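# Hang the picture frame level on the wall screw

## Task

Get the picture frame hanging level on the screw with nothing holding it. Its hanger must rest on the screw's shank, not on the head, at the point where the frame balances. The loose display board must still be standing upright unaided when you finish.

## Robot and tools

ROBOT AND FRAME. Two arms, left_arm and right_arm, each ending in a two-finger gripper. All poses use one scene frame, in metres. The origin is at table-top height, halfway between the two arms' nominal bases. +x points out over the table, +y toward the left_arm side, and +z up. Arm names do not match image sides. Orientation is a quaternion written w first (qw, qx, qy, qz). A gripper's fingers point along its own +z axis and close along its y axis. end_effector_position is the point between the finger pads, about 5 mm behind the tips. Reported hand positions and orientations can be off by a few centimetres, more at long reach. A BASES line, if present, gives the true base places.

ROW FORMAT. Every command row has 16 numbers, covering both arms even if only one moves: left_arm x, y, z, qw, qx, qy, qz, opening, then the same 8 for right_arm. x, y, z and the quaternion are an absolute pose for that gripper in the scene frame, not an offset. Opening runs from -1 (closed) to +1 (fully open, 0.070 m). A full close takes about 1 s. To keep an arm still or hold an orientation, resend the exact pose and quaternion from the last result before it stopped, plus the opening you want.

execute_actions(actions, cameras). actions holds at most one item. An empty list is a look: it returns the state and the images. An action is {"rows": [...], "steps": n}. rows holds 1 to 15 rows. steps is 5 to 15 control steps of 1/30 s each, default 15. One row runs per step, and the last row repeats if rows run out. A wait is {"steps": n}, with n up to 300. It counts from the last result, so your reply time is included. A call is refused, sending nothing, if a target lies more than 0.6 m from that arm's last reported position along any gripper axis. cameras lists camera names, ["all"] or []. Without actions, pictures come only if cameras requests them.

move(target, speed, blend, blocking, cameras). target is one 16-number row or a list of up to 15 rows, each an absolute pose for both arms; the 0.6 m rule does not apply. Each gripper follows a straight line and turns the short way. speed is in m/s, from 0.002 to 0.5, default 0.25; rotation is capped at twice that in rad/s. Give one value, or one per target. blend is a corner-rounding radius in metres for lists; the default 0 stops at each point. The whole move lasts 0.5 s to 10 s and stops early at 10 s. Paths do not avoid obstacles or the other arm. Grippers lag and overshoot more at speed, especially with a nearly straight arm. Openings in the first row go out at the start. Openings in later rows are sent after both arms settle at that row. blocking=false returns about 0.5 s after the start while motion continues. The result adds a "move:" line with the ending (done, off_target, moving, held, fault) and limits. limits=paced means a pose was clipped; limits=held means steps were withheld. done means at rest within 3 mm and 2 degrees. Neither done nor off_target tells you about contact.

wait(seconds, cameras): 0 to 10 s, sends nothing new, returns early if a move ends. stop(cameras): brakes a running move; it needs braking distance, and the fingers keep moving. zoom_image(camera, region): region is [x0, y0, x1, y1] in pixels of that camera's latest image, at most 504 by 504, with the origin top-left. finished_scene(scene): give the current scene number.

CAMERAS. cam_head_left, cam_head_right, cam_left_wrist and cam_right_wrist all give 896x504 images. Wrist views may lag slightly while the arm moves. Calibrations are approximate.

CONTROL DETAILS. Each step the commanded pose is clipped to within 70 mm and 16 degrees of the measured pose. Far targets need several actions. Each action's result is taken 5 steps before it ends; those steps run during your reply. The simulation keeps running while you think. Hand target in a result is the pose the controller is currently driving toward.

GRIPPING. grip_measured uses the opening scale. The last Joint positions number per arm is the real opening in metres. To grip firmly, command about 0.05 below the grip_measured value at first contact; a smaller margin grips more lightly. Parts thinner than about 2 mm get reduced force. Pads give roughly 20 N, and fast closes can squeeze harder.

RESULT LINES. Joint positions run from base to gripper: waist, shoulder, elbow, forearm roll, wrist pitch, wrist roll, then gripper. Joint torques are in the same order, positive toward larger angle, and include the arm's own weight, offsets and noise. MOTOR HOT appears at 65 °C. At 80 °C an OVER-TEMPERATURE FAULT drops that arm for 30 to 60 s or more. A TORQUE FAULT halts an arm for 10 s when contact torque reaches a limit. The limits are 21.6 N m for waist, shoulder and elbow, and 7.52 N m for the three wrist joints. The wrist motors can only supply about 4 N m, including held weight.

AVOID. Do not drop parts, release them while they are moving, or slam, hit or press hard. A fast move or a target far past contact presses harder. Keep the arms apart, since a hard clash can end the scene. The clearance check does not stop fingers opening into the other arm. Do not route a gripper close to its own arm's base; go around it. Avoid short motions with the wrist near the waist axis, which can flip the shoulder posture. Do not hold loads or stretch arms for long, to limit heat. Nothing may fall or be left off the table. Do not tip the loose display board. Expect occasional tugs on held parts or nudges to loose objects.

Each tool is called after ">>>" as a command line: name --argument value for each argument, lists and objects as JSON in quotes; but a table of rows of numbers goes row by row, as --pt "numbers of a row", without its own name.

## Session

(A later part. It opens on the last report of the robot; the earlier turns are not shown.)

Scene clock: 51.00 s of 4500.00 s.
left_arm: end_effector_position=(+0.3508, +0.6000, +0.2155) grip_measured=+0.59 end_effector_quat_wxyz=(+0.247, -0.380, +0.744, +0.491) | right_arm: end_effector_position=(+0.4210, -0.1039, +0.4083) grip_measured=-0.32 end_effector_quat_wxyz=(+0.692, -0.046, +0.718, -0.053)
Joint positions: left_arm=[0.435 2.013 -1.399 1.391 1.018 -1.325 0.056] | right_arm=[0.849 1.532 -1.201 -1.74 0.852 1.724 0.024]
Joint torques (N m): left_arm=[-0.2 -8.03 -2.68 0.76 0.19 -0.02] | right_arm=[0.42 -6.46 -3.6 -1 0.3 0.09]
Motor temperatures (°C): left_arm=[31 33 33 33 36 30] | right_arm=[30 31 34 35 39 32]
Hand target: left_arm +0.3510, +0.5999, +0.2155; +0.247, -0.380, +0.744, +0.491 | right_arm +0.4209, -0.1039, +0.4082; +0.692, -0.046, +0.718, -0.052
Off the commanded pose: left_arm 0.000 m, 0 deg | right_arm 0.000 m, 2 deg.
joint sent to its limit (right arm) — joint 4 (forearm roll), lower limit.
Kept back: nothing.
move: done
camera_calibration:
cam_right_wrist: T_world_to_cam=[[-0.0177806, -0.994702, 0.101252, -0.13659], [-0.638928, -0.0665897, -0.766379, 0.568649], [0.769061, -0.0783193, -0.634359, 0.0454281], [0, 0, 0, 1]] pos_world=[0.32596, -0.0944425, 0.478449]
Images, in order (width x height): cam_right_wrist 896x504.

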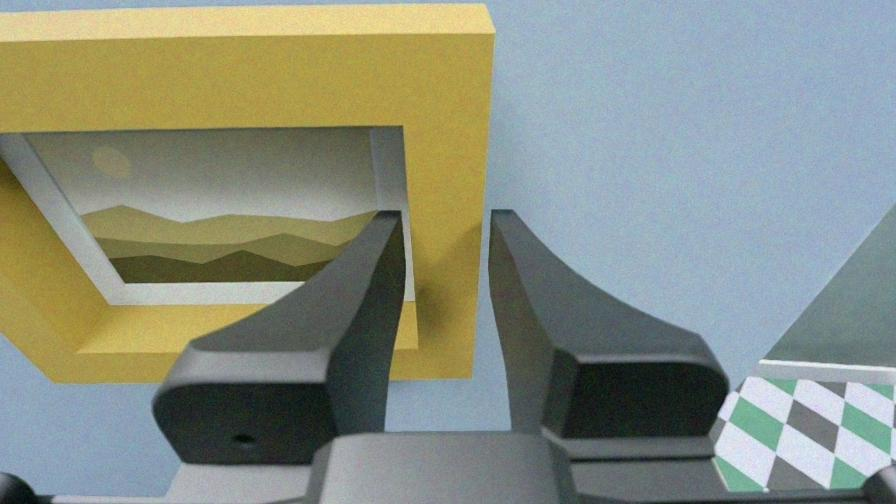

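>>> move --target '[0.3510, 0.5999, 0.2155, 0.247, -0.380, 0.744, 0.491, 0.59, 0.421, -0.104, 0.4082, 0.692, -0.046, 0.718, -0.052, -0.46]' --speed 0.06 --cameras '["cam_right_wrist"]'

Scene clock: 52.53 s of 4500.00 s.
left_arm: end_effector_position=(+0.3508, +0.6000, +0.2155) grip_measured=+0.59 end_effector_quat_wxyz=(+0.247, -0.380, +0.744, +0.491) | right_arm: end_effector_position=(+0.4210, -0.1038, +0.4082) grip_measured=-0.45 end_effector_quat_wxyz=(+0.692, -0.046, +0.718, -0.052)
Joint positions: left_arm=[0.435 2.013 -1.399 1.391 1.018 -1.325 0.056] | right_arm=[0.849 1.532 -1.201 -1.74 0.851 1.724 0.019]
Joint torques (N m): left_arm=[-0.03 -8.03 -2.56 0.76 0.21 0] | right_arm=[-0.73 -6.43 -3.49 -0.75 0.17 0.26]
Motor temperatures (°C): left_arm=[31 33 33 33 36 30] | right_arm=[30 31 34 35 39 32]
Hand target: left_arm +0.3510, +0.5999, +0.2155; +0.247, -0.380, +0.744, +0.491 | right_arm +0.4210, -0.1040, +0.4082; +0.692, -0.046, +0.718, -0.052
Off the commanded pose: left_arm 0.000 m, 0 deg | right_arm 0.000 m, 0 deg.
joint read past its limit (right arm) — joint 4 (forearm roll), lower limit.
joint sent to its limit (right arm) — joint 4 (forearm roll), lower limit.
Kept back: nothing.
move: done
camera_calibration:
cam_right_wrist: T_world_to_cam=[[-0.0169075, -0.99472, 0.101223, -0.136754], [-0.639068, -0.0671081, -0.766217, 0.568557], [0.768965, -0.0776432, -0.634559, 0.0455991], [0, 0, 0, 1]] pos_world=[0.32597, -0.0943368, 0.478416]
Images, in order (width x height): cam_right_wrist 896x504.

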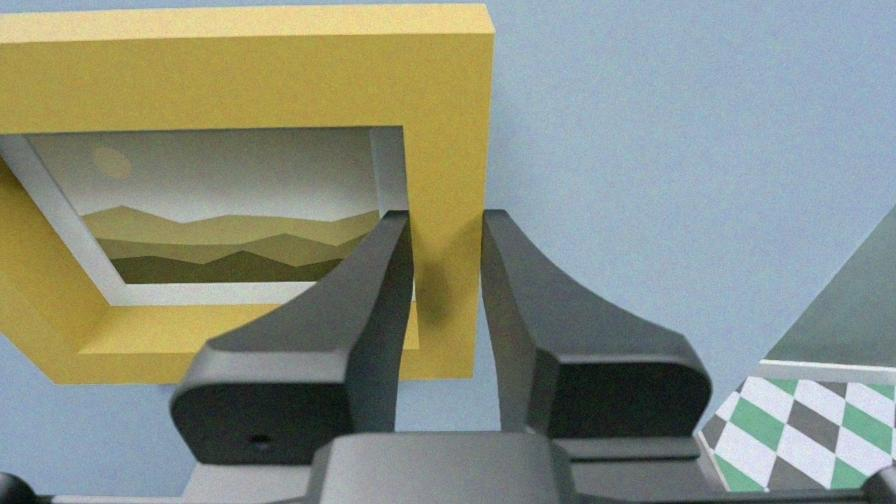

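>>> move --pt "0.3510 0.5999 0.2155 0.247 -0.380 0.744 0.491 0.59 0.421 -0.104 0.4082 0.692 -0.046 0.718 -0.052 -0.49" --pt "0.3510 0.5999 0.2155 0.247 -0.380 0.744 0.491 0.59 0.421 -0.1055 0.3994 0.694 0.0 0.720 0.0 -0.49" --speed 0.03 --cameras '["cam_right_wrist", "cam_head_left"]'

Scene clock: 56.70 s of 4500.00 s.
left_arm: end_effector_position=(+0.3508, +0.6000, +0.2155) grip_measured=+0.59 end_effector_quat_wxyz=(+0.247, -0.380, +0.744, +0.491) | right_arm: end_effector_position=(+0.4209, -0.1050, +0.3996) grip_measured=-0.49 end_effector_quat_wxyz=(+0.688, +0.002, +0.726, -0.001)
Joint positions: left_arm=[0.435 2.013 -1.399 1.391 1.018 -1.325 0.056] | right_arm=[0.842 1.528 -1.178 -1.739 0.837 1.878 0.018]
Joint torques (N m): left_arm=[-0.15 -8.03 -2.42 0.73 0.21 -0.02] | right_arm=[-1.08 -6.61 -3.56 -0.74 0.35 0.04]
Motor temperatures (°C): left_arm=[31 33 33 33 36 30] | right_arm=[30 31 34 35 39 32]
Hand target: left_arm +0.3510, +0.5999, +0.2155; +0.247, -0.380, +0.744, +0.491 | right_arm +0.4210, -0.1054, +0.3996; +0.688, +0.002, +0.726, -0.002
Off the commanded pose: left_arm 0.000 m, 0 deg | right_arm 0.001 m, 1 deg.
joint read past its limit (right arm) — joint 4 (forearm roll), lower limit.
joint sent to its limit (right arm) — joint 4 (forearm roll), lower limit.
Kept back: nothing.
move: done
camera_calibration:
cam_right_wrist: T_world_to_cam=[[-0.0166113, -0.99911, -0.0387795, -0.0817189], [-0.651669, 0.0402339, -0.757436, 0.57485], [0.758322, 0.0126894, -0.651757, 0.0609511], [0, 0, 0, 1]] pos_world=[0.327034, -0.105548, 0.471968]
Images, in order (width x height): cam_head_left 896x504, cam_right_wrist 896x504.

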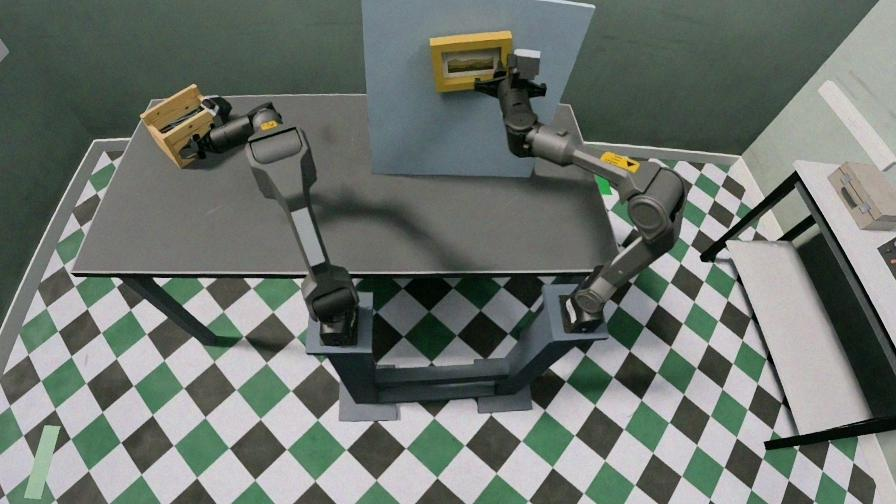

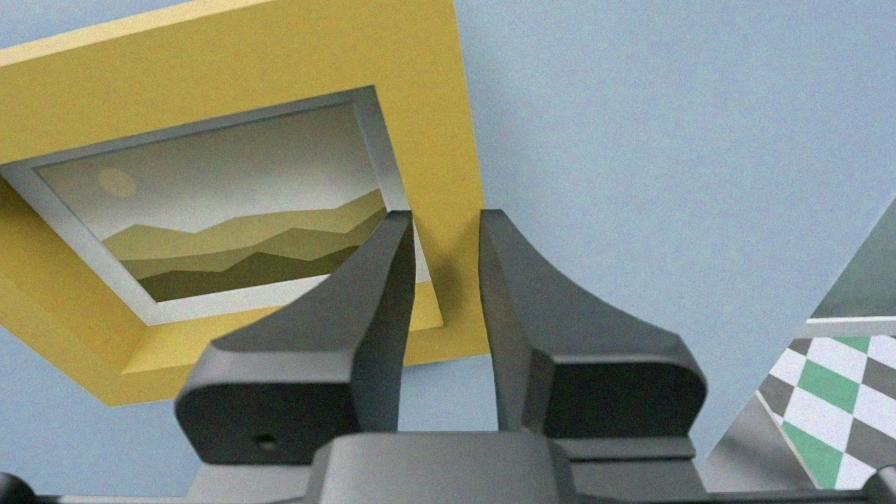

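>>> move --pt "0.3510 0.5999 0.2155 0.247 -0.380 0.744 0.491 0.59 0.421 -0.105 0.3996 0.690 0.0 0.724 0.0 -0.36" --pt "0.3510 0.5999 0.2155 0.247 -0.380 0.744 0.491 0.59 0.421 -0.103 0.408 0.690 -0.048 0.720 -0.050 -0.36" --pt "0.3510 0.5999 0.2155 0.247 -0.380 0.744 0.491 0.59 0.421 -0.103 0.408 0.690 -0.048 0.720 -0.050 -0.50" --speed 0.04 --cameras '["cam_right_wrist"]'

Scene clock: 60.87 s of 4500.00 s.
left_arm: end_effector_position=(+0.3508, +0.6000, +0.2155) grip_measured=+0.59 end_effector_quat_wxyz=(+0.247, -0.380, +0.744, +0.491) | right_arm: end_effector_position=(+0.4209, -0.1032, +0.4083) grip_measured=-0.48 end_effector_quat_wxyz=(+0.690, -0.048, +0.720, -0.050)
Joint positions: left_arm=[0.435 2.013 -1.399 1.391 1.018 -1.325 0.056] | right_arm=[0.848 1.53 -1.204 -1.731 0.844 1.715 0.018]
Joint torques (N m): left_arm=[-0.11 -8 -2.4 0.76 0.21 -0.03] | right_arm=[1.22 -4.84 -4.88 -1.34 -0.33 0.22]
Motor temperatures (°C): left_arm=[31 33 33 33 36 30] | right_arm=[30 31 34 35 39 32]
Hand target: left_arm +0.3510, +0.5999, +0.2155; +0.247, -0.380, +0.744, +0.491 | right_arm +0.4210, -0.1030, +0.4080; +0.690, -0.048, +0.720, -0.050
Off the commanded pose: left_arm 0.000 m, 0 deg | right_arm 0.000 m, 0 deg.
Kept back: nothing.
move: done
camera_calibration:
cam_right_wrist: T_world_to_cam=[[-0.0119971, -0.994823, 0.100915, -0.138181], [-0.64284, -0.069629, -0.76283, 0.568544], [0.765907, -0.0740237, -0.638676, 0.0490571], [0, 0, 0, 1]] pos_world=[0.326252, -0.0942472, 0.478978]
Images, in order (width x height): cam_right_wrist 896x504.

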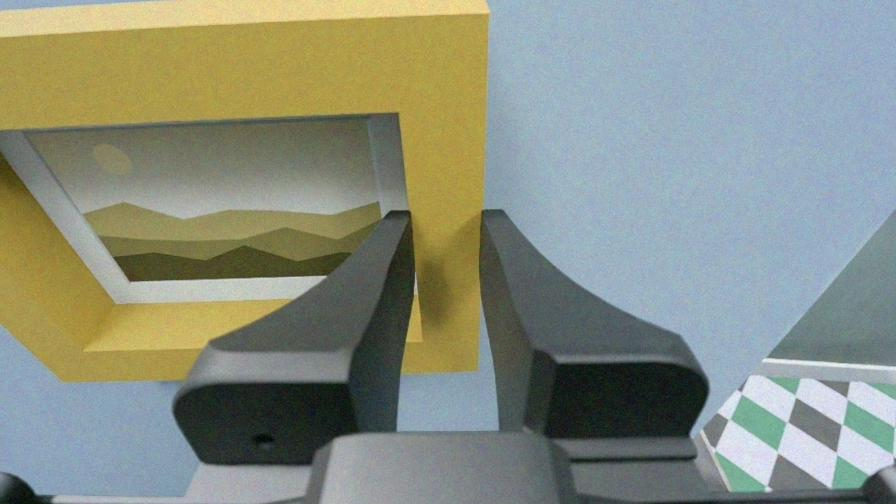

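>>> move --pt "0.33 0.50 0.40 0.4 -0.3 0.8 0.1 0.9 0.421 -0.103 0.408 0.690 -0.048 0.720 -0.050 -0.50" --pt "0.32 0.24 0.56 0.415 -0.155 0.814 -0.376 0.9 0.421 -0.103 0.408 0.690 -0.048 0.720 -0.050 -0.50" --pt "0.40 0.09 0.57 0.415 -0.155 0.814 -0.376 0.9 0.421 -0.103 0.408 0.690 -0.048 0.720 -0.050 -0.50" --speed 0.2 --blend 0.05 --cameras '["cam_left_wrist", "cam_head_left"]'

Scene clock: 70.43 s of 4500.00 s.
left_arm: end_effector_position=(+0.4005, +0.0898, +0.5691) grip_measured=+0.90 end_effector_quat_wxyz=(+0.424, -0.156, +0.807, -0.381) | right_arm: end_effector_position=(+0.4209, -0.1032, +0.4083) grip_measured=-0.48 end_effector_quat_wxyz=(+0.690, -0.048, +0.720, -0.050)
Joint positions: left_arm=[-0.173 1.675 -2.408 -0.362 1.223 -0.662 0.067] | right_arm=[0.848 1.53 -1.204 -1.731 0.844 1.715 0.018]
Joint torques (N m): left_arm=[0.27 -6.73 -1.71 -0.32 -0.57 0.09] | right_arm=[0.42 -5.93 -3.83 -1.14 0.03 0.09]
Motor temperatures (°C): left_arm=[31 33 33 33 36 30] | right_arm=[29 31 34 35 39 32]
Hand target: left_arm +0.3999, +0.0900, +0.5696; +0.424, -0.155, +0.806, -0.381 | right_arm +0.4210, -0.1030, +0.4080; +0.690, -0.048, +0.720, -0.050
Off the commanded pose: left_arm 0.001 m, 1 deg | right_arm 0.000 m, 0 deg.
joint sent to its limit (left arm) — joint 5 (wrist pitch), upper limit.
Kept back: nothing.
move: done
camera_calibration:
cam_left_wrist: T_world_to_cam=[[-0.0600386, -0.67854, 0.732106, -0.328128], [-0.940379, -0.207537, -0.269471, 0.549229], [0.334786, -0.704636, -0.625625, 0.406915], [0, 0, 0, 1]] pos_world=[0.360554, 0.178065, 0.642802]
Images, in order (width x height): cam_head_left 896x504, cam_left_wrist 896x504.

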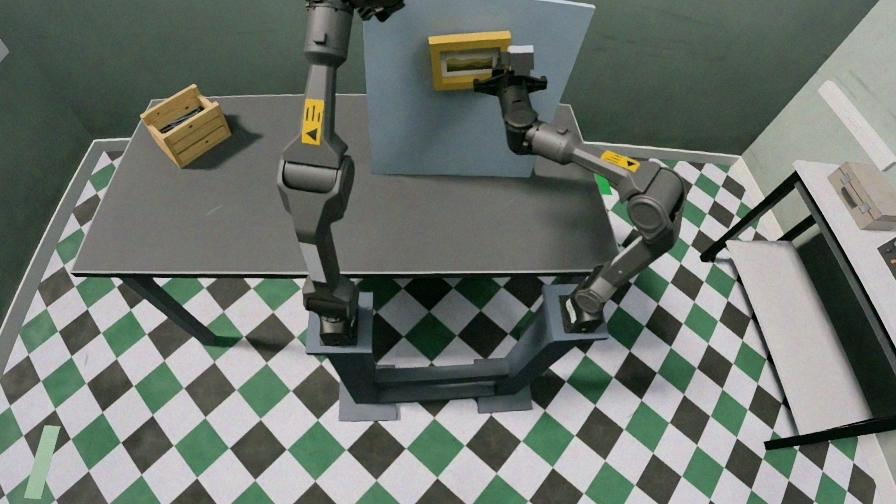

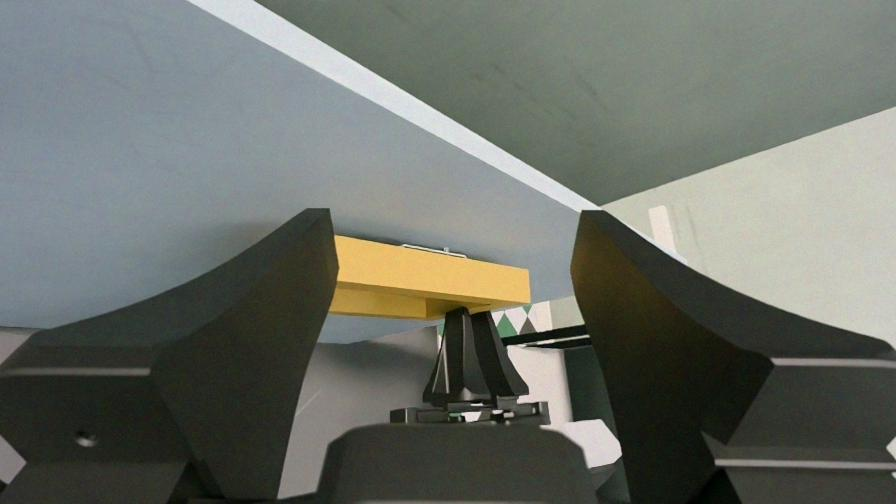

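>>> zoom_image --camera "cam_left_wrist" --region '[330, 225, 540, 325]'

>>> zoom_image --camera "cam_left_wrist" --region '[390, 232, 490, 282]'

Scaled by 2.400 from the camera's 896x504 image, which has a finer 1280x720 frame.

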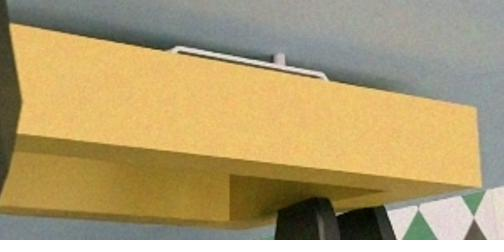

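Scaled by 5.040 from the camera's 896x504 image, which has a finer 1280x720 frame.

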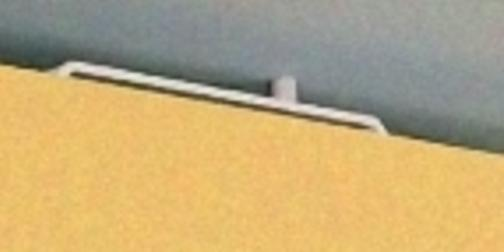

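>>> move --pt "0.4005 0.0898 0.5691 0.424 -0.156 0.807 -0.381 0.9 0.421 -0.1032 0.4083 0.690 -0.048 0.720 -0.050 -0.58" --pt "0.4005 0.0898 0.5691 0.424 -0.156 0.807 -0.381 0.9 0.421 -0.1047 0.3985 0.691 0.007 0.722 0.007 -0.58" --speed 0.02 --cameras '["cam_right_wrist", "cam_left_wrist"]'

>>> zoom_image --camera "cam_left_wrist" --region '[330, 225, 540, 325]'

Scene clock: 76.27 s of 4500.00 s.
left_arm: end_effector_position=(+0.4003, +0.0900, +0.5694) grip_measured=+0.90 end_effector_quat_wxyz=(+0.424, -0.156, +0.807, -0.381) | right_arm: end_effector_position=(+0.4209, -0.1045, +0.3986) grip_measured=-0.58 end_effector_quat_wxyz=(+0.687, +0.008, +0.726, +0.006)
Joint positions: left_arm=[-0.173 1.674 -2.408 -0.361 1.223 -0.663 0.067] | right_arm=[0.842 1.529 -1.177 -1.74 0.836 1.899 0.015]
Joint torques (N m): left_arm=[-0.81 -4.98 -2.61 -0.12 -0.07 -0.14] | right_arm=[-1.07 -4.87 -3.58 -0.72 0.29 0.11]
Motor temperatures (°C): left_arm=[31 33 33 33 36 30] | right_arm=[29 31 34 35 39 32]
Hand target: left_arm +0.4005, +0.0898, +0.5691; +0.424, -0.156, +0.807, -0.381 | right_arm +0.4210, -0.1046, +0.3987; +0.687, +0.008, +0.726, +0.006
Off the commanded pose: left_arm 0.000 m, 0 deg | right_arm 0.000 m, 1 deg.
joint sent to its limit (left arm) — joint 5 (wrist pitch), upper limit.
joint sent to its limit (right arm) — joint 4 (forearm roll), lower limit.
Kept back: nothing.
move: done
camera_calibration:
cam_left_wrist: T_world_to_cam=[[-0.059773, -0.678443, 0.732217, -0.328397], [-0.940016, -0.208543, -0.269963, 0.549342], [0.335853, -0.704432, -0.625282, 0.406733], [0, 0, 0, 1]] pos_world=[0.360159, 0.178278, 0.643083]
cam_right_wrist: T_world_to_cam=[[-0.016363, -0.998191, -0.057852, -0.0737424], [-0.652816, 0.054491, -0.755554, 0.575376], [0.75734, 0.0254035, -0.652526, 0.0623511], [0, 0, 0, 1]] pos_world=[0.327187, -0.106546, 0.471148]
Images, in order (width x height): cam_left_wrist 896x504, cam_right_wrist 896x504.

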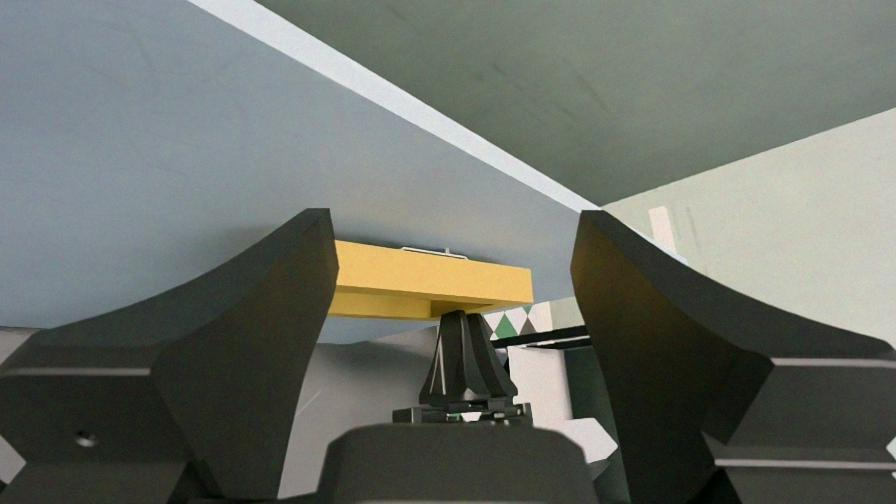

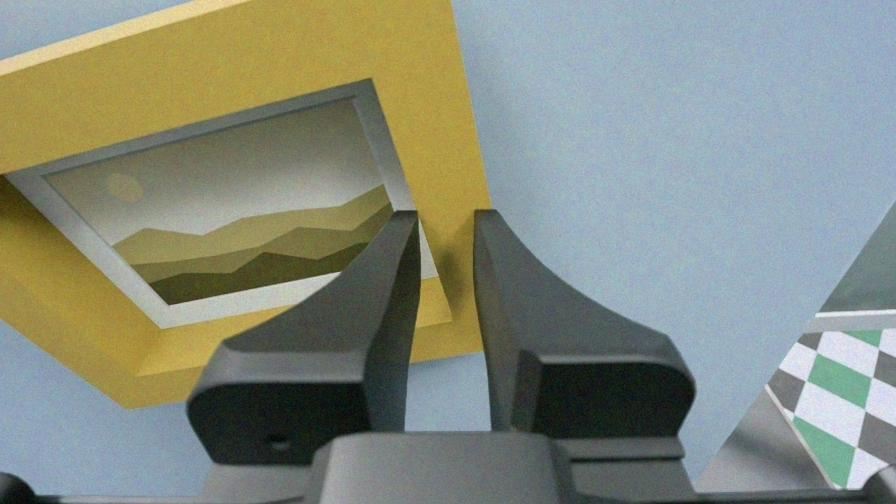

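Scaled by 2.400 from the camera's 896x504 image, which has a finer 1280x720 frame.

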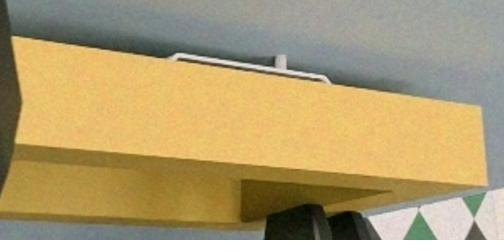

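>>> move --pt "0.4005 0.0898 0.5691 0.424 -0.156 0.807 -0.381 0.9 0.421 -0.1047 0.3985 0.687 0.007 0.726 0.007 0.3" --pt "0.4005 0.0898 0.5691 0.424 -0.156 0.807 -0.381 0.9 0.405 -0.104 0.408 0.694 -0.047 0.717 -0.050 0.3" --speed 0.05 --cameras '["cam_right_wrist", "cam_left_wrist"]'

>>> zoom_image --camera "cam_left_wrist" --region '[330, 225, 570, 375]'

Scene clock: 80.10 s of 4500.00 s.
left_arm: end_effector_position=(+0.4003, +0.0900, +0.5694) grip_measured=+0.90 end_effector_quat_wxyz=(+0.424, -0.156, +0.807, -0.381) | right_arm: end_effector_position=(+0.4051, -0.1041, +0.4082) grip_measured=+0.30 end_effector_quat_wxyz=(+0.694, -0.047, +0.717, -0.050)
Joint positions: left_arm=[-0.173 1.674 -2.408 -0.361 1.223 -0.663 0.067] | right_arm=[0.89 1.492 -1.154 -1.737 0.889 1.731 0.045]
Joint torques (N m): left_arm=[-0.67 -4.83 -2.6 -0.13 0.01 -0.12] | right_arm=[0.33 -5.86 -3.63 -0.85 0.26 0.23]
Motor temperatures (°C): left_arm=[31 33 33 33 36 30] | right_arm=[29 31 34 35 39 32]
Hand target: left_arm +0.4005, +0.0898, +0.5691; +0.424, -0.156, +0.807, -0.381 | right_arm +0.4050, -0.1040, +0.4080; +0.694, -0.047, +0.717, -0.050
Off the commanded pose: left_arm 0.000 m, 0 deg | right_arm 0.000 m, 0 deg.
joint sent to its limit (left arm) — joint 5 (wrist pitch), upper limit.
Kept back: nothing.
move: done
camera_calibration:
cam_left_wrist: T_world_to_cam=[[-0.059773, -0.678443, 0.732217, -0.328397], [-0.940016, -0.208543, -0.269963, 0.549342], [0.335853, -0.704432, -0.625282, 0.406733], [0, 0, 0, 1]] pos_world=[0.360159, 0.178278, 0.643083]
cam_right_wrist: T_world_to_cam=[[-0.0132544, -0.995009, 0.0988966, -0.137907], [-0.635476, -0.06798, -0.769122, 0.558045], [0.772007, -0.0730406, -0.631403, 0.0557727], [0, 0, 0, 1]] pos_world=[0.309739, -0.0952094, 0.478059]
Images, in order (width x height): cam_left_wrist 896x504, cam_right_wrist 896x504.

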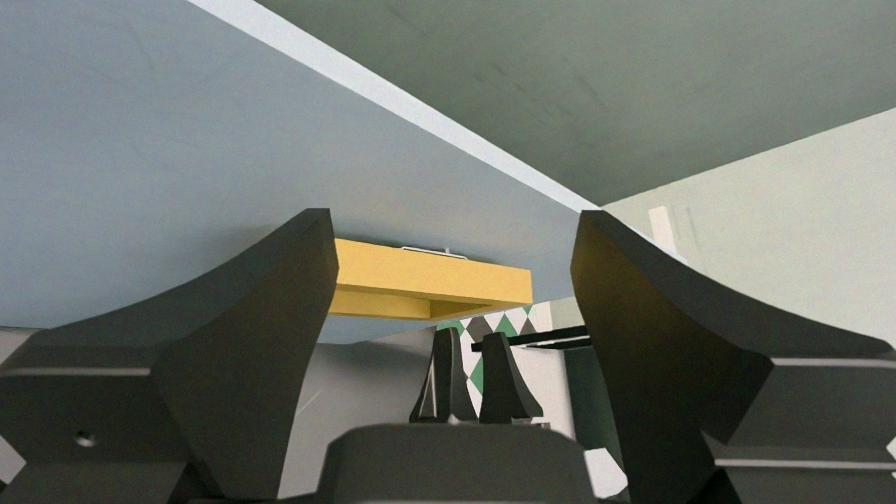

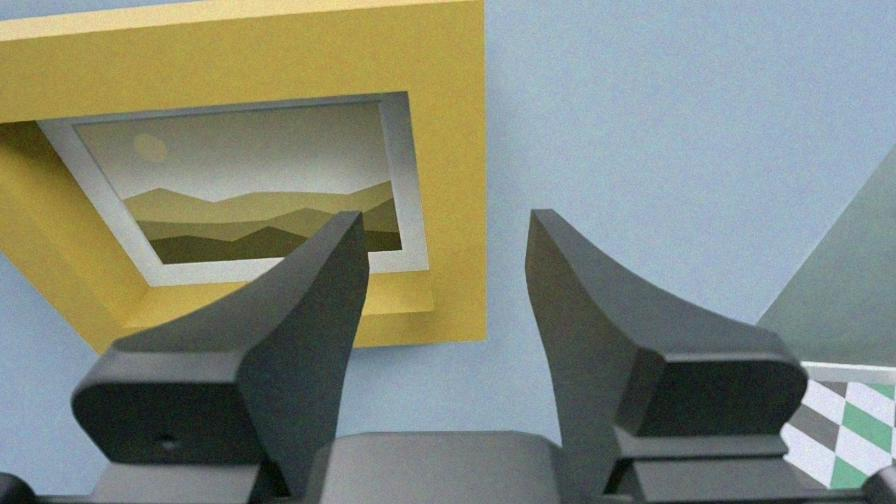

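Scaled by 2.100 from the camera's 896x504 image, which has a finer 1280x720 frame.

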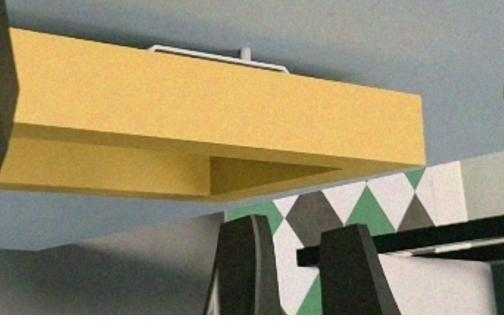

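>>> move --target '[0.4005, 0.0898, 0.5691, 0.424, -0.156, 0.807, -0.381, 0.9, 0.430, -0.104, 0.406, 0.691, -0.047, 0.719, -0.051, 0.3]' --speed 0.04 --cameras '["cam_right_wrist", "cam_left_wrist"]'

>>> zoom_image --camera "cam_left_wrist" --region '[330, 225, 570, 375]'

Scene clock: 83.27 s of 4500.00 s.
left_arm: end_effector_position=(+0.4003, +0.0900, +0.5694) grip_measured=+0.90 end_effector_quat_wxyz=(+0.424, -0.156, +0.807, -0.381) | right_arm: end_effector_position=(+0.4303, -0.1040, +0.4059) grip_measured=+0.30 end_effector_quat_wxyz=(+0.689, -0.046, +0.721, -0.051)
Joint positions: left_arm=[-0.173 1.674 -2.408 -0.361 1.223 -0.663 0.067] | right_arm=[0.824 1.553 -1.223 -1.739 0.824 1.724 0.045]
Joint torques (N m): left_arm=[-0.71 -4.82 -2.57 -0.17 0.08 -0.14] | right_arm=[0.74 -5.92 -4.18 -0.86 0.3 -0.07]
Motor temperatures (°C): left_arm=[31 33 33 33 36 30] | right_arm=[29 31 34 35 39 32]
Hand target: left_arm +0.4005, +0.0898, +0.5691; +0.424, -0.156, +0.807, -0.381 | right_arm +0.4300, -0.1040, +0.4061; +0.690, -0.047, +0.721, -0.051
Off the commanded pose: left_arm 0.000 m, 0 deg | right_arm 0.000 m, 0 deg.
joint read past its limit (right arm) — joint 4 (forearm roll), lower limit.
joint sent to its limit (left arm) — joint 5 (wrist pitch), upper limit.
joint sent to its limit (right arm) — joint 4 (forearm roll), lower limit.
Kept back: nothing.
move: done
camera_calibration:
cam_left_wrist: T_world_to_cam=[[-0.059773, -0.678443, 0.732217, -0.328397], [-0.940016, -0.208543, -0.269963, 0.549342], [0.335853, -0.704432, -0.625282, 0.406733], [0, 0, 0, 1]] pos_world=[0.360159, 0.178278, 0.643083]
cam_right_wrist: T_world_to_cam=[[-0.0153678, -0.994888, 0.0998053, -0.136685], [-0.645041, -0.0664041, -0.761257, 0.573353], [0.763994, -0.0760773, -0.640723, 0.0418259], [0, 0, 0, 1]] pos_world=[0.335781, -0.0947316, 0.47691]
Images, in order (width x height): cam_left_wrist 896x504, cam_right_wrist 896x504.

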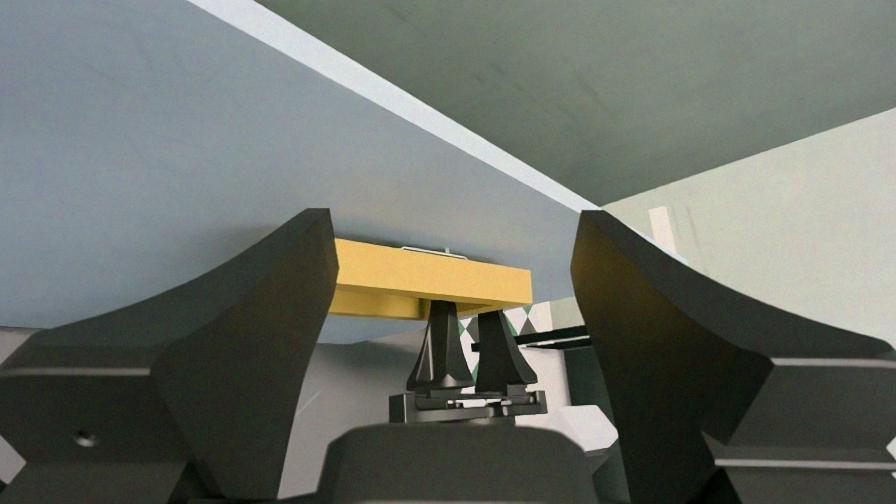

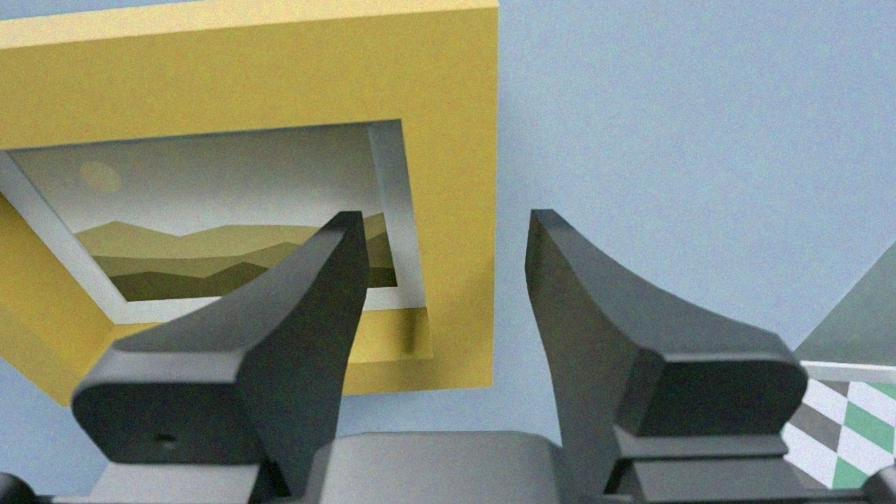

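Scaled by 2.100 from the camera's 896x504 image, which has a finer 1280x720 frame.

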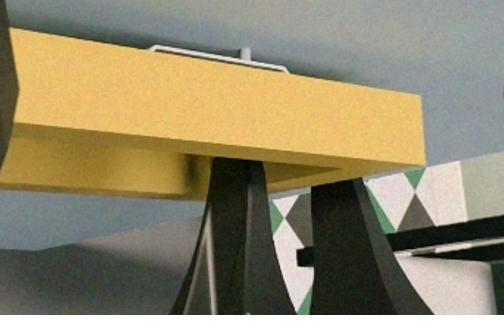

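>>> move --pt "0.4005 0.0898 0.5691 0.424 -0.156 0.807 -0.381 0.9 0.432 -0.1062 0.406 0.690 -0.051 0.720 -0.055 0.3" --pt "0.4005 0.0898 0.5691 0.424 -0.156 0.807 -0.381 0.9 0.432 -0.1062 0.406 0.690 -0.051 0.720 -0.055 -0.38" --speed 0.04 --cameras '["cam_right_wrist"]'

Scene clock: 84.97 s of 4500.00 s.
left_arm: end_effector_position=(+0.4003, +0.0900, +0.5694) grip_measured=+0.90 end_effector_quat_wxyz=(+0.424, -0.156, +0.807, -0.381) | right_arm: end_effector_position=(+0.4320, -0.1060, +0.4057) grip_measured=-0.38 end_effector_quat_wxyz=(+0.688, -0.051, +0.721, -0.055)
Joint positions: left_arm=[-0.173 1.674 -2.408 -0.361 1.223 -0.663 0.067] | right_arm=[0.814 1.552 -1.223 -1.739 0.814 1.711 0.022]
Joint torques (N m): left_arm=[-0.66 -4.86 -2.52 -0.15 0.06 -0.14] | right_arm=[-0.12 -6.65 -4.51 -0.85 0.14 0.11]
Motor temperatures (°C): left_arm=[31 33 33 33 36 30] | right_arm=[29 31 34 35 39 32]
Hand target: left_arm +0.4005, +0.0898, +0.5691; +0.424, -0.156, +0.807, -0.381 | right_arm +0.4320, -0.1062, +0.4061; +0.689, -0.051, +0.721, -0.055
Off the commanded pose: left_arm 0.000 m, 0 deg | right_arm 0.000 m, 0 deg.
joint sent to its limit (left arm) — joint 5 (wrist pitch), upper limit.
joint sent to its limit (right arm) — joint 4 (forearm roll), lower limit.
Kept back: nothing.
move: done
camera_calibration:
cam_right_wrist: T_world_to_cam=[[-0.0147577, -0.993656, 0.111489, -0.143555], [-0.646738, -0.0755511, -0.758961, 0.572992], [0.76257, -0.0833049, -0.64152, 0.0403767], [0, 0, 0, 1]] pos_world=[0.337667, -0.0959906, 0.476786]
Images, in order (width x height): cam_right_wrist 896x504.

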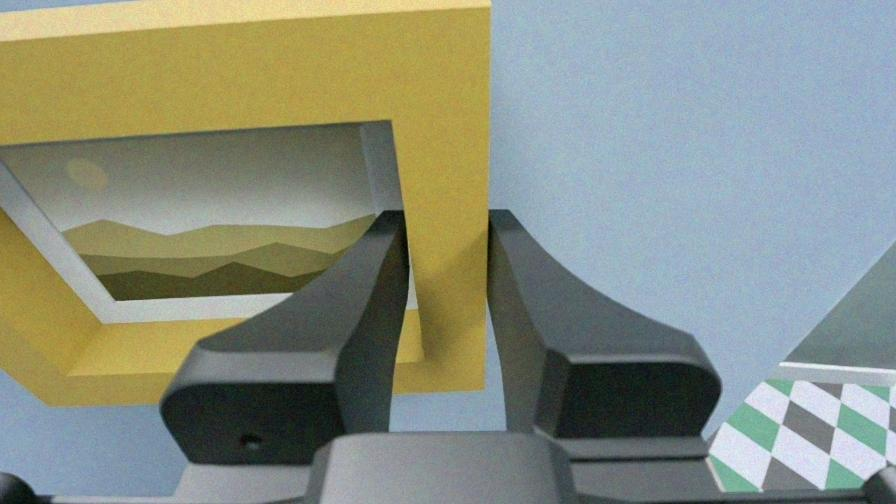

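>>> move --pt "0.4005 0.0898 0.5691 0.424 -0.156 0.807 -0.381 0.9 0.432 -0.106 0.4058 0.689 -0.051 0.721 -0.055 -0.44" --pt "0.4005 0.0898 0.5691 0.424 -0.156 0.807 -0.381 0.9 0.432 -0.106 0.4058 0.689 -0.051 0.721 -0.055 -0.50" --speed 0.04 --cameras '["cam_right_wrist"]'

Scene clock: 87.10 s of 4500.00 s.
left_arm: end_effector_position=(+0.4003, +0.0900, +0.5694) grip_measured=+0.90 end_effector_quat_wxyz=(+0.424, -0.156, +0.807, -0.381) | right_arm: end_effector_position=(+0.4320, -0.1058, +0.4056) grip_measured=-0.44 end_effector_quat_wxyz=(+0.688, -0.051, +0.722, -0.055)
Joint positions: left_arm=[-0.173 1.674 -2.408 -0.361 1.223 -0.663 0.067] | right_arm=[0.814 1.552 -1.223 -1.739 0.813 1.711 0.019]
Joint torques (N m): left_arm=[-0.67 -4.93 -2.62 -0.17 0.09 -0.12] | right_arm=[0.08 -6.2 -5.24 -1.19 0.43 0.33]
Motor temperatures (°C): left_arm=[31 33 33 33 36 30] | right_arm=[29 31 34 35 38 32]
Hand target: left_arm +0.4005, +0.0898, +0.5691; +0.424, -0.156, +0.807, -0.381 | right_arm +0.4320, -0.1060, +0.4058; +0.689, -0.051, +0.721, -0.055
Off the commanded pose: left_arm 0.000 m, 0 deg | right_arm 0.000 m, 0 deg.
joint sent to its limit (left arm) — joint 5 (wrist pitch), upper limit.
joint sent to its limit (right arm) — joint 4 (forearm roll), lower limit.
Kept back: nothing.
move: done
camera_calibration:
cam_right_wrist: T_world_to_cam=[[-0.0136254, -0.993678, 0.11144, -0.143775], [-0.646904, -0.0762231, -0.758753, 0.57287], [0.76245, -0.0824293, -0.641775, 0.0405989], [0, 0, 0, 1]] pos_world=[0.337678, -0.0958536, 0.476744]
Images, in order (width x height): cam_right_wrist 896x504.

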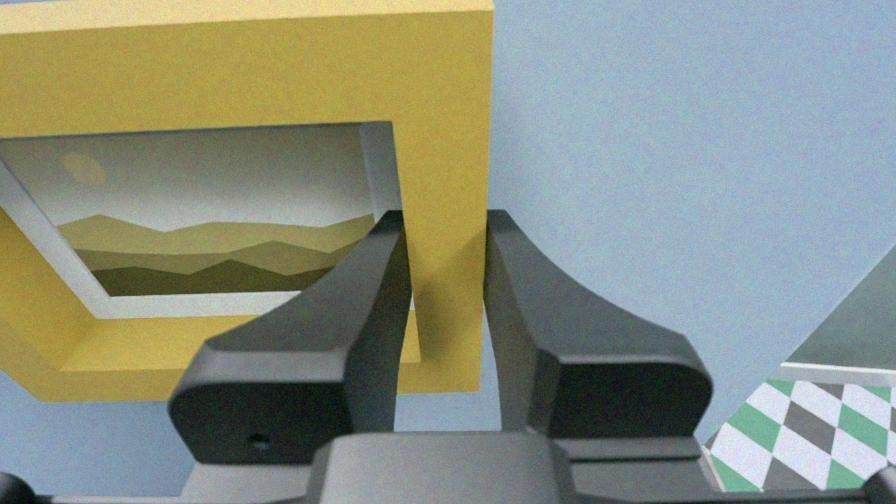

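>>> move --target '[0.4005, 0.0898, 0.5691, 0.424, -0.156, 0.807, -0.381, 0.9, 0.432, -0.1062, 0.3945, 0.689, 0.0102, 0.7215, 0.0107, -0.50]' --speed 0.02 --cameras '["cam_right_wrist", "cam_left_wrist"]'

>>> zoom_image --camera "cam_left_wrist" --region '[330, 225, 540, 325]'

Scene clock: 92.73 s of 4500.00 s.
left_arm: end_effector_position=(+0.4003, +0.0900, +0.5694) grip_measured=+0.90 end_effector_quat_wxyz=(+0.424, -0.156, +0.807, -0.381) | right_arm: end_effector_position=(+0.4318, -0.1062, +0.3953) grip_measured=-0.43 end_effector_quat_wxyz=(+0.684, +0.013, +0.730, +0.008)
Joint positions: left_arm=[-0.173 1.674 -2.408 -0.361 1.223 -0.663 0.067] | right_arm=[0.811 1.553 -1.199 -1.74 0.806 1.909 0.02]
Joint torques (N m): left_arm=[-0.52 -4.75 -2.46 -0.2 0.06 -0.11] | right_arm=[-9.48 -3.18 -0.76 -0.07 2.26 0.48]
Motor temperatures (°C): left_arm=[31 33 33 33 36 30] | right_arm=[30 31 34 35 40 32]
Hand target: left_arm +0.4005, +0.0898, +0.5691; +0.424, -0.156, +0.807, -0.381 | right_arm +0.4320, -0.1061, +0.3947; +0.683, +0.013, +0.730, +0.008
Off the commanded pose: left_arm 0.000 m, 0 deg | right_arm 0.001 m, 1 deg.
joint read past its limit (right arm) — joint 4 (forearm roll), lower limit.
joint sent to its limit (left arm) — joint 5 (wrist pitch), upper limit.
joint sent to its limit (right arm) — joint 4 (forearm roll), lower limit.
Kept back: nothing.
move: done
camera_calibration:
cam_left_wrist: T_world_to_cam=[[-0.059773, -0.678443, 0.732217, -0.328397], [-0.940016, -0.208543, -0.269963, 0.549342], [0.335853, -0.704432, -0.625282, 0.406733], [0, 0, 0, 1]] pos_world=[0.360159, 0.178278, 0.643083]
cam_right_wrist: T_world_to_cam=[[-0.0199986, -0.997486, -0.0679825, -0.069726], [-0.660111, 0.064242, -0.748416, 0.581393], [0.750902, 0.0299087, -0.659736, 0.0581158], [0, 0, 0, 1]] pos_world=[0.33875, -0.108639, 0.468725]
Images, in order (width x height): cam_left_wrist 896x504, cam_right_wrist 896x504.

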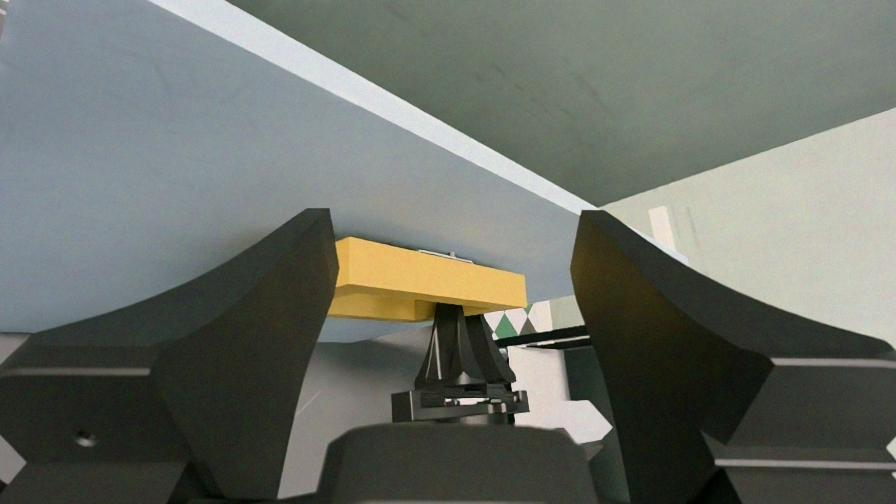

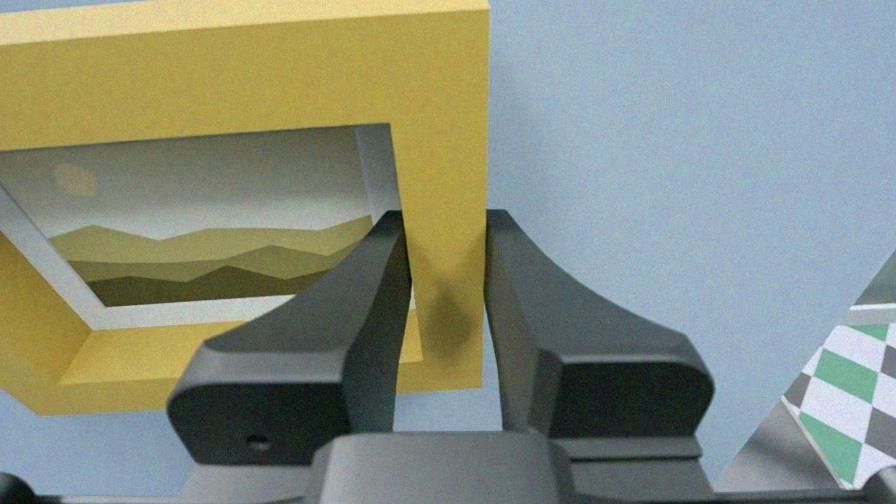

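Scaled by 2.400 from the camera's 896x504 image, which has a finer 1280x720 frame.

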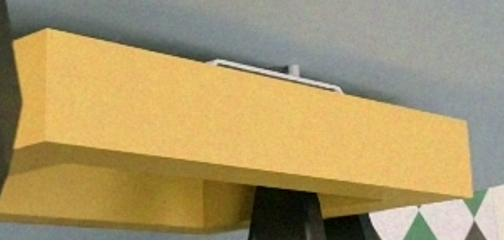

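>>> execute_actions --actions '[]' --cameras '["all"]'

Scene clock: 93.67 s of 4500.00 s.
left_arm: end_effector_position=(+0.4003, +0.0900, +0.5694) grip_measured=+0.90 end_effector_quat_wxyz=(+0.424, -0.156, +0.807, -0.381) | right_arm: end_effector_position=(+0.4318, -0.1062, +0.3953) grip_measured=-0.43 end_effector_quat_wxyz=(+0.684, +0.013, +0.730, +0.008)
Joint positions: left_arm=[-0.173 1.674 -2.408 -0.361 1.223 -0.663 0.067] | right_arm=[0.811 1.553 -1.199 -1.74 0.806 1.909 0.02]
Joint torques (N m): left_arm=[-0.67 -4.6 -2.38 -0.23 0.09 -0.12] | right_arm=[-9.39 -2.81 -0.49 0.03 2.22 0.19]
Motor temperatures (°C): left_arm=[31 33 33 33 36 30] | right_arm=[30 31 34 35 40 32]
Hand target: left_arm +0.4005, +0.0898, +0.5691; +0.424, -0.156, +0.807, -0.381 | right_arm +0.4320, -0.1061, +0.3947; +0.683, +0.013, +0.730, +0.008
Off the commanded pose: left_arm 0.000 m, 0 deg | right_arm 0.001 m, 1 deg.
Steps of this call (1-28: nothing new was sent). Readings (end_effector_position of left_arm | right_arm):
1: (+0.4003, +0.0900, +0.5694) | (+0.4318, -0.1062, +0.3953)
2: (+0.4003, +0.0900, +0.5694) | (+0.4318, -0.1062, +0.3953)
4: (+0.4003, +0.0900, +0.5694) | (+0.4318, -0.1062, +0.3953)
8: (+0.4003, +0.0900, +0.5694) | (+0.4318, -0.1062, +0.3953)
28: the state above
camera_calibration:
cam_left_wrist: T_world_to_cam=[[-0.059773, -0.678443, 0.732217, -0.328397], [-0.940016, -0.208543, -0.269963, 0.549342], [0.335853, -0.704432, -0.625282, 0.406733], [0, 0, 0, 1]] pos_world=[0.360159, 0.178278, 0.643083]
cam_right_wrist: T_world_to_cam=[[-0.0199986, -0.997486, -0.0679825, -0.069726], [-0.660111, 0.064242, -0.748416, 0.581393], [0.750902, 0.0299087, -0.659736, 0.0581158], [0, 0, 0, 1]] pos_world=[0.33875, -0.108639, 0.468725]

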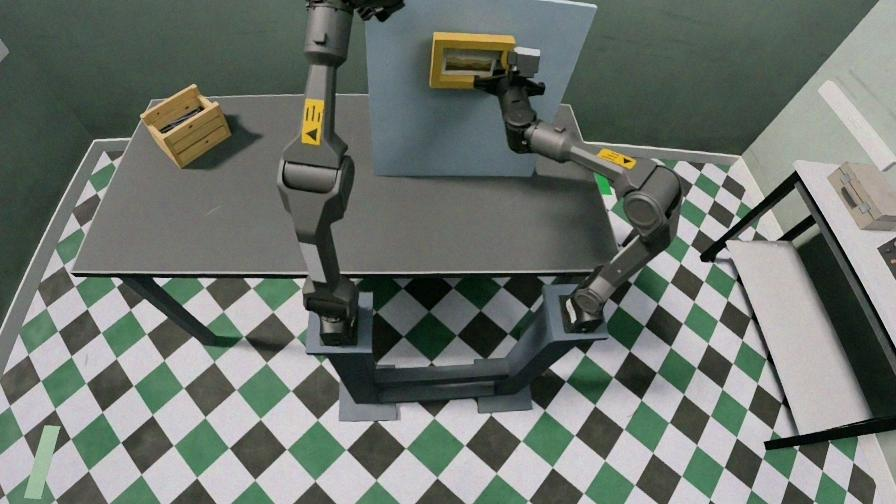

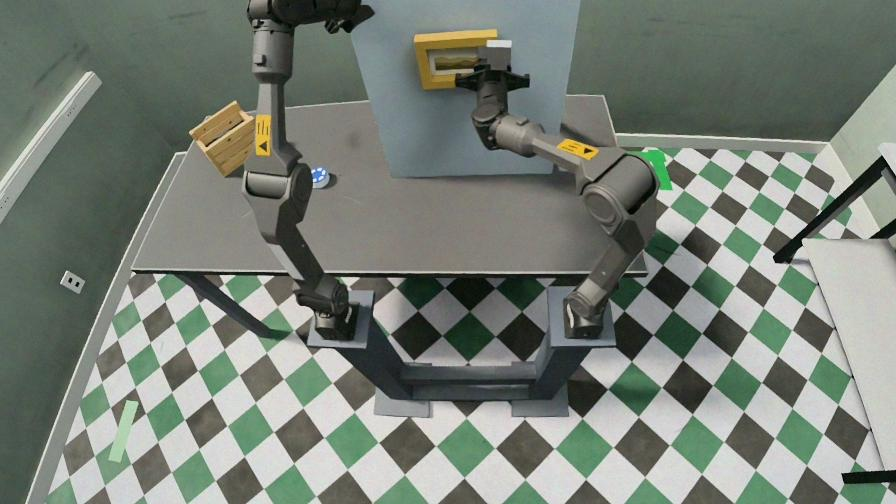

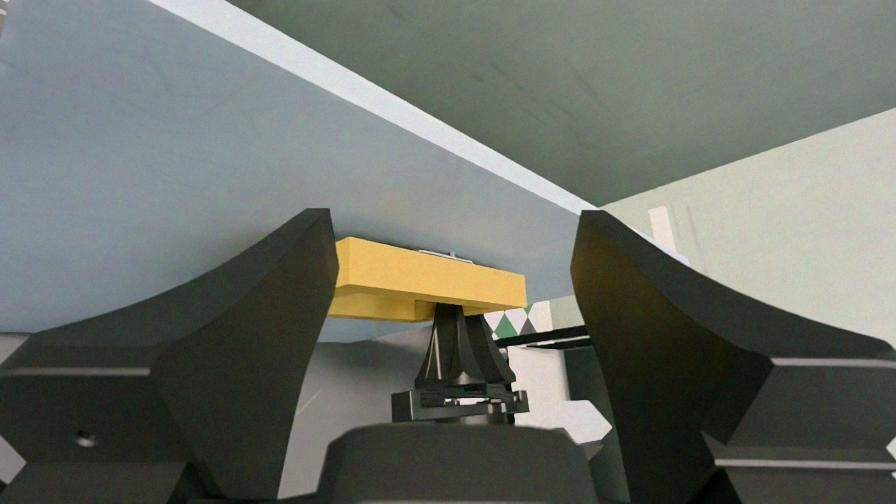

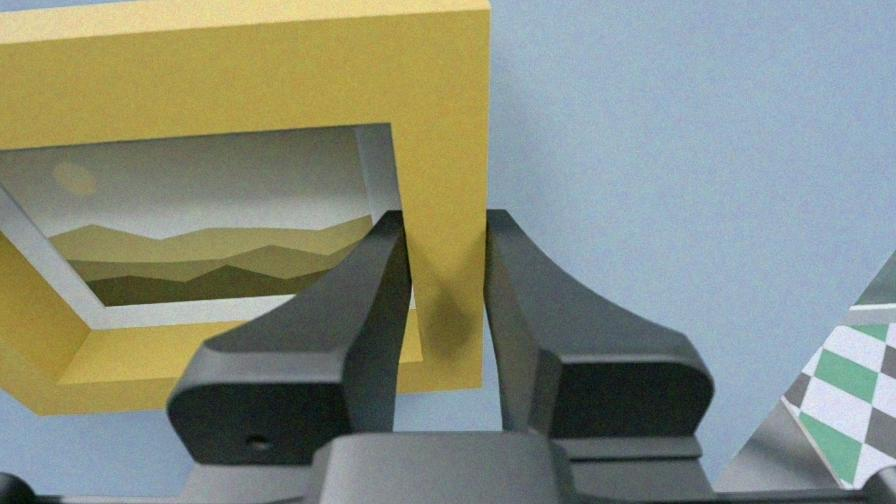

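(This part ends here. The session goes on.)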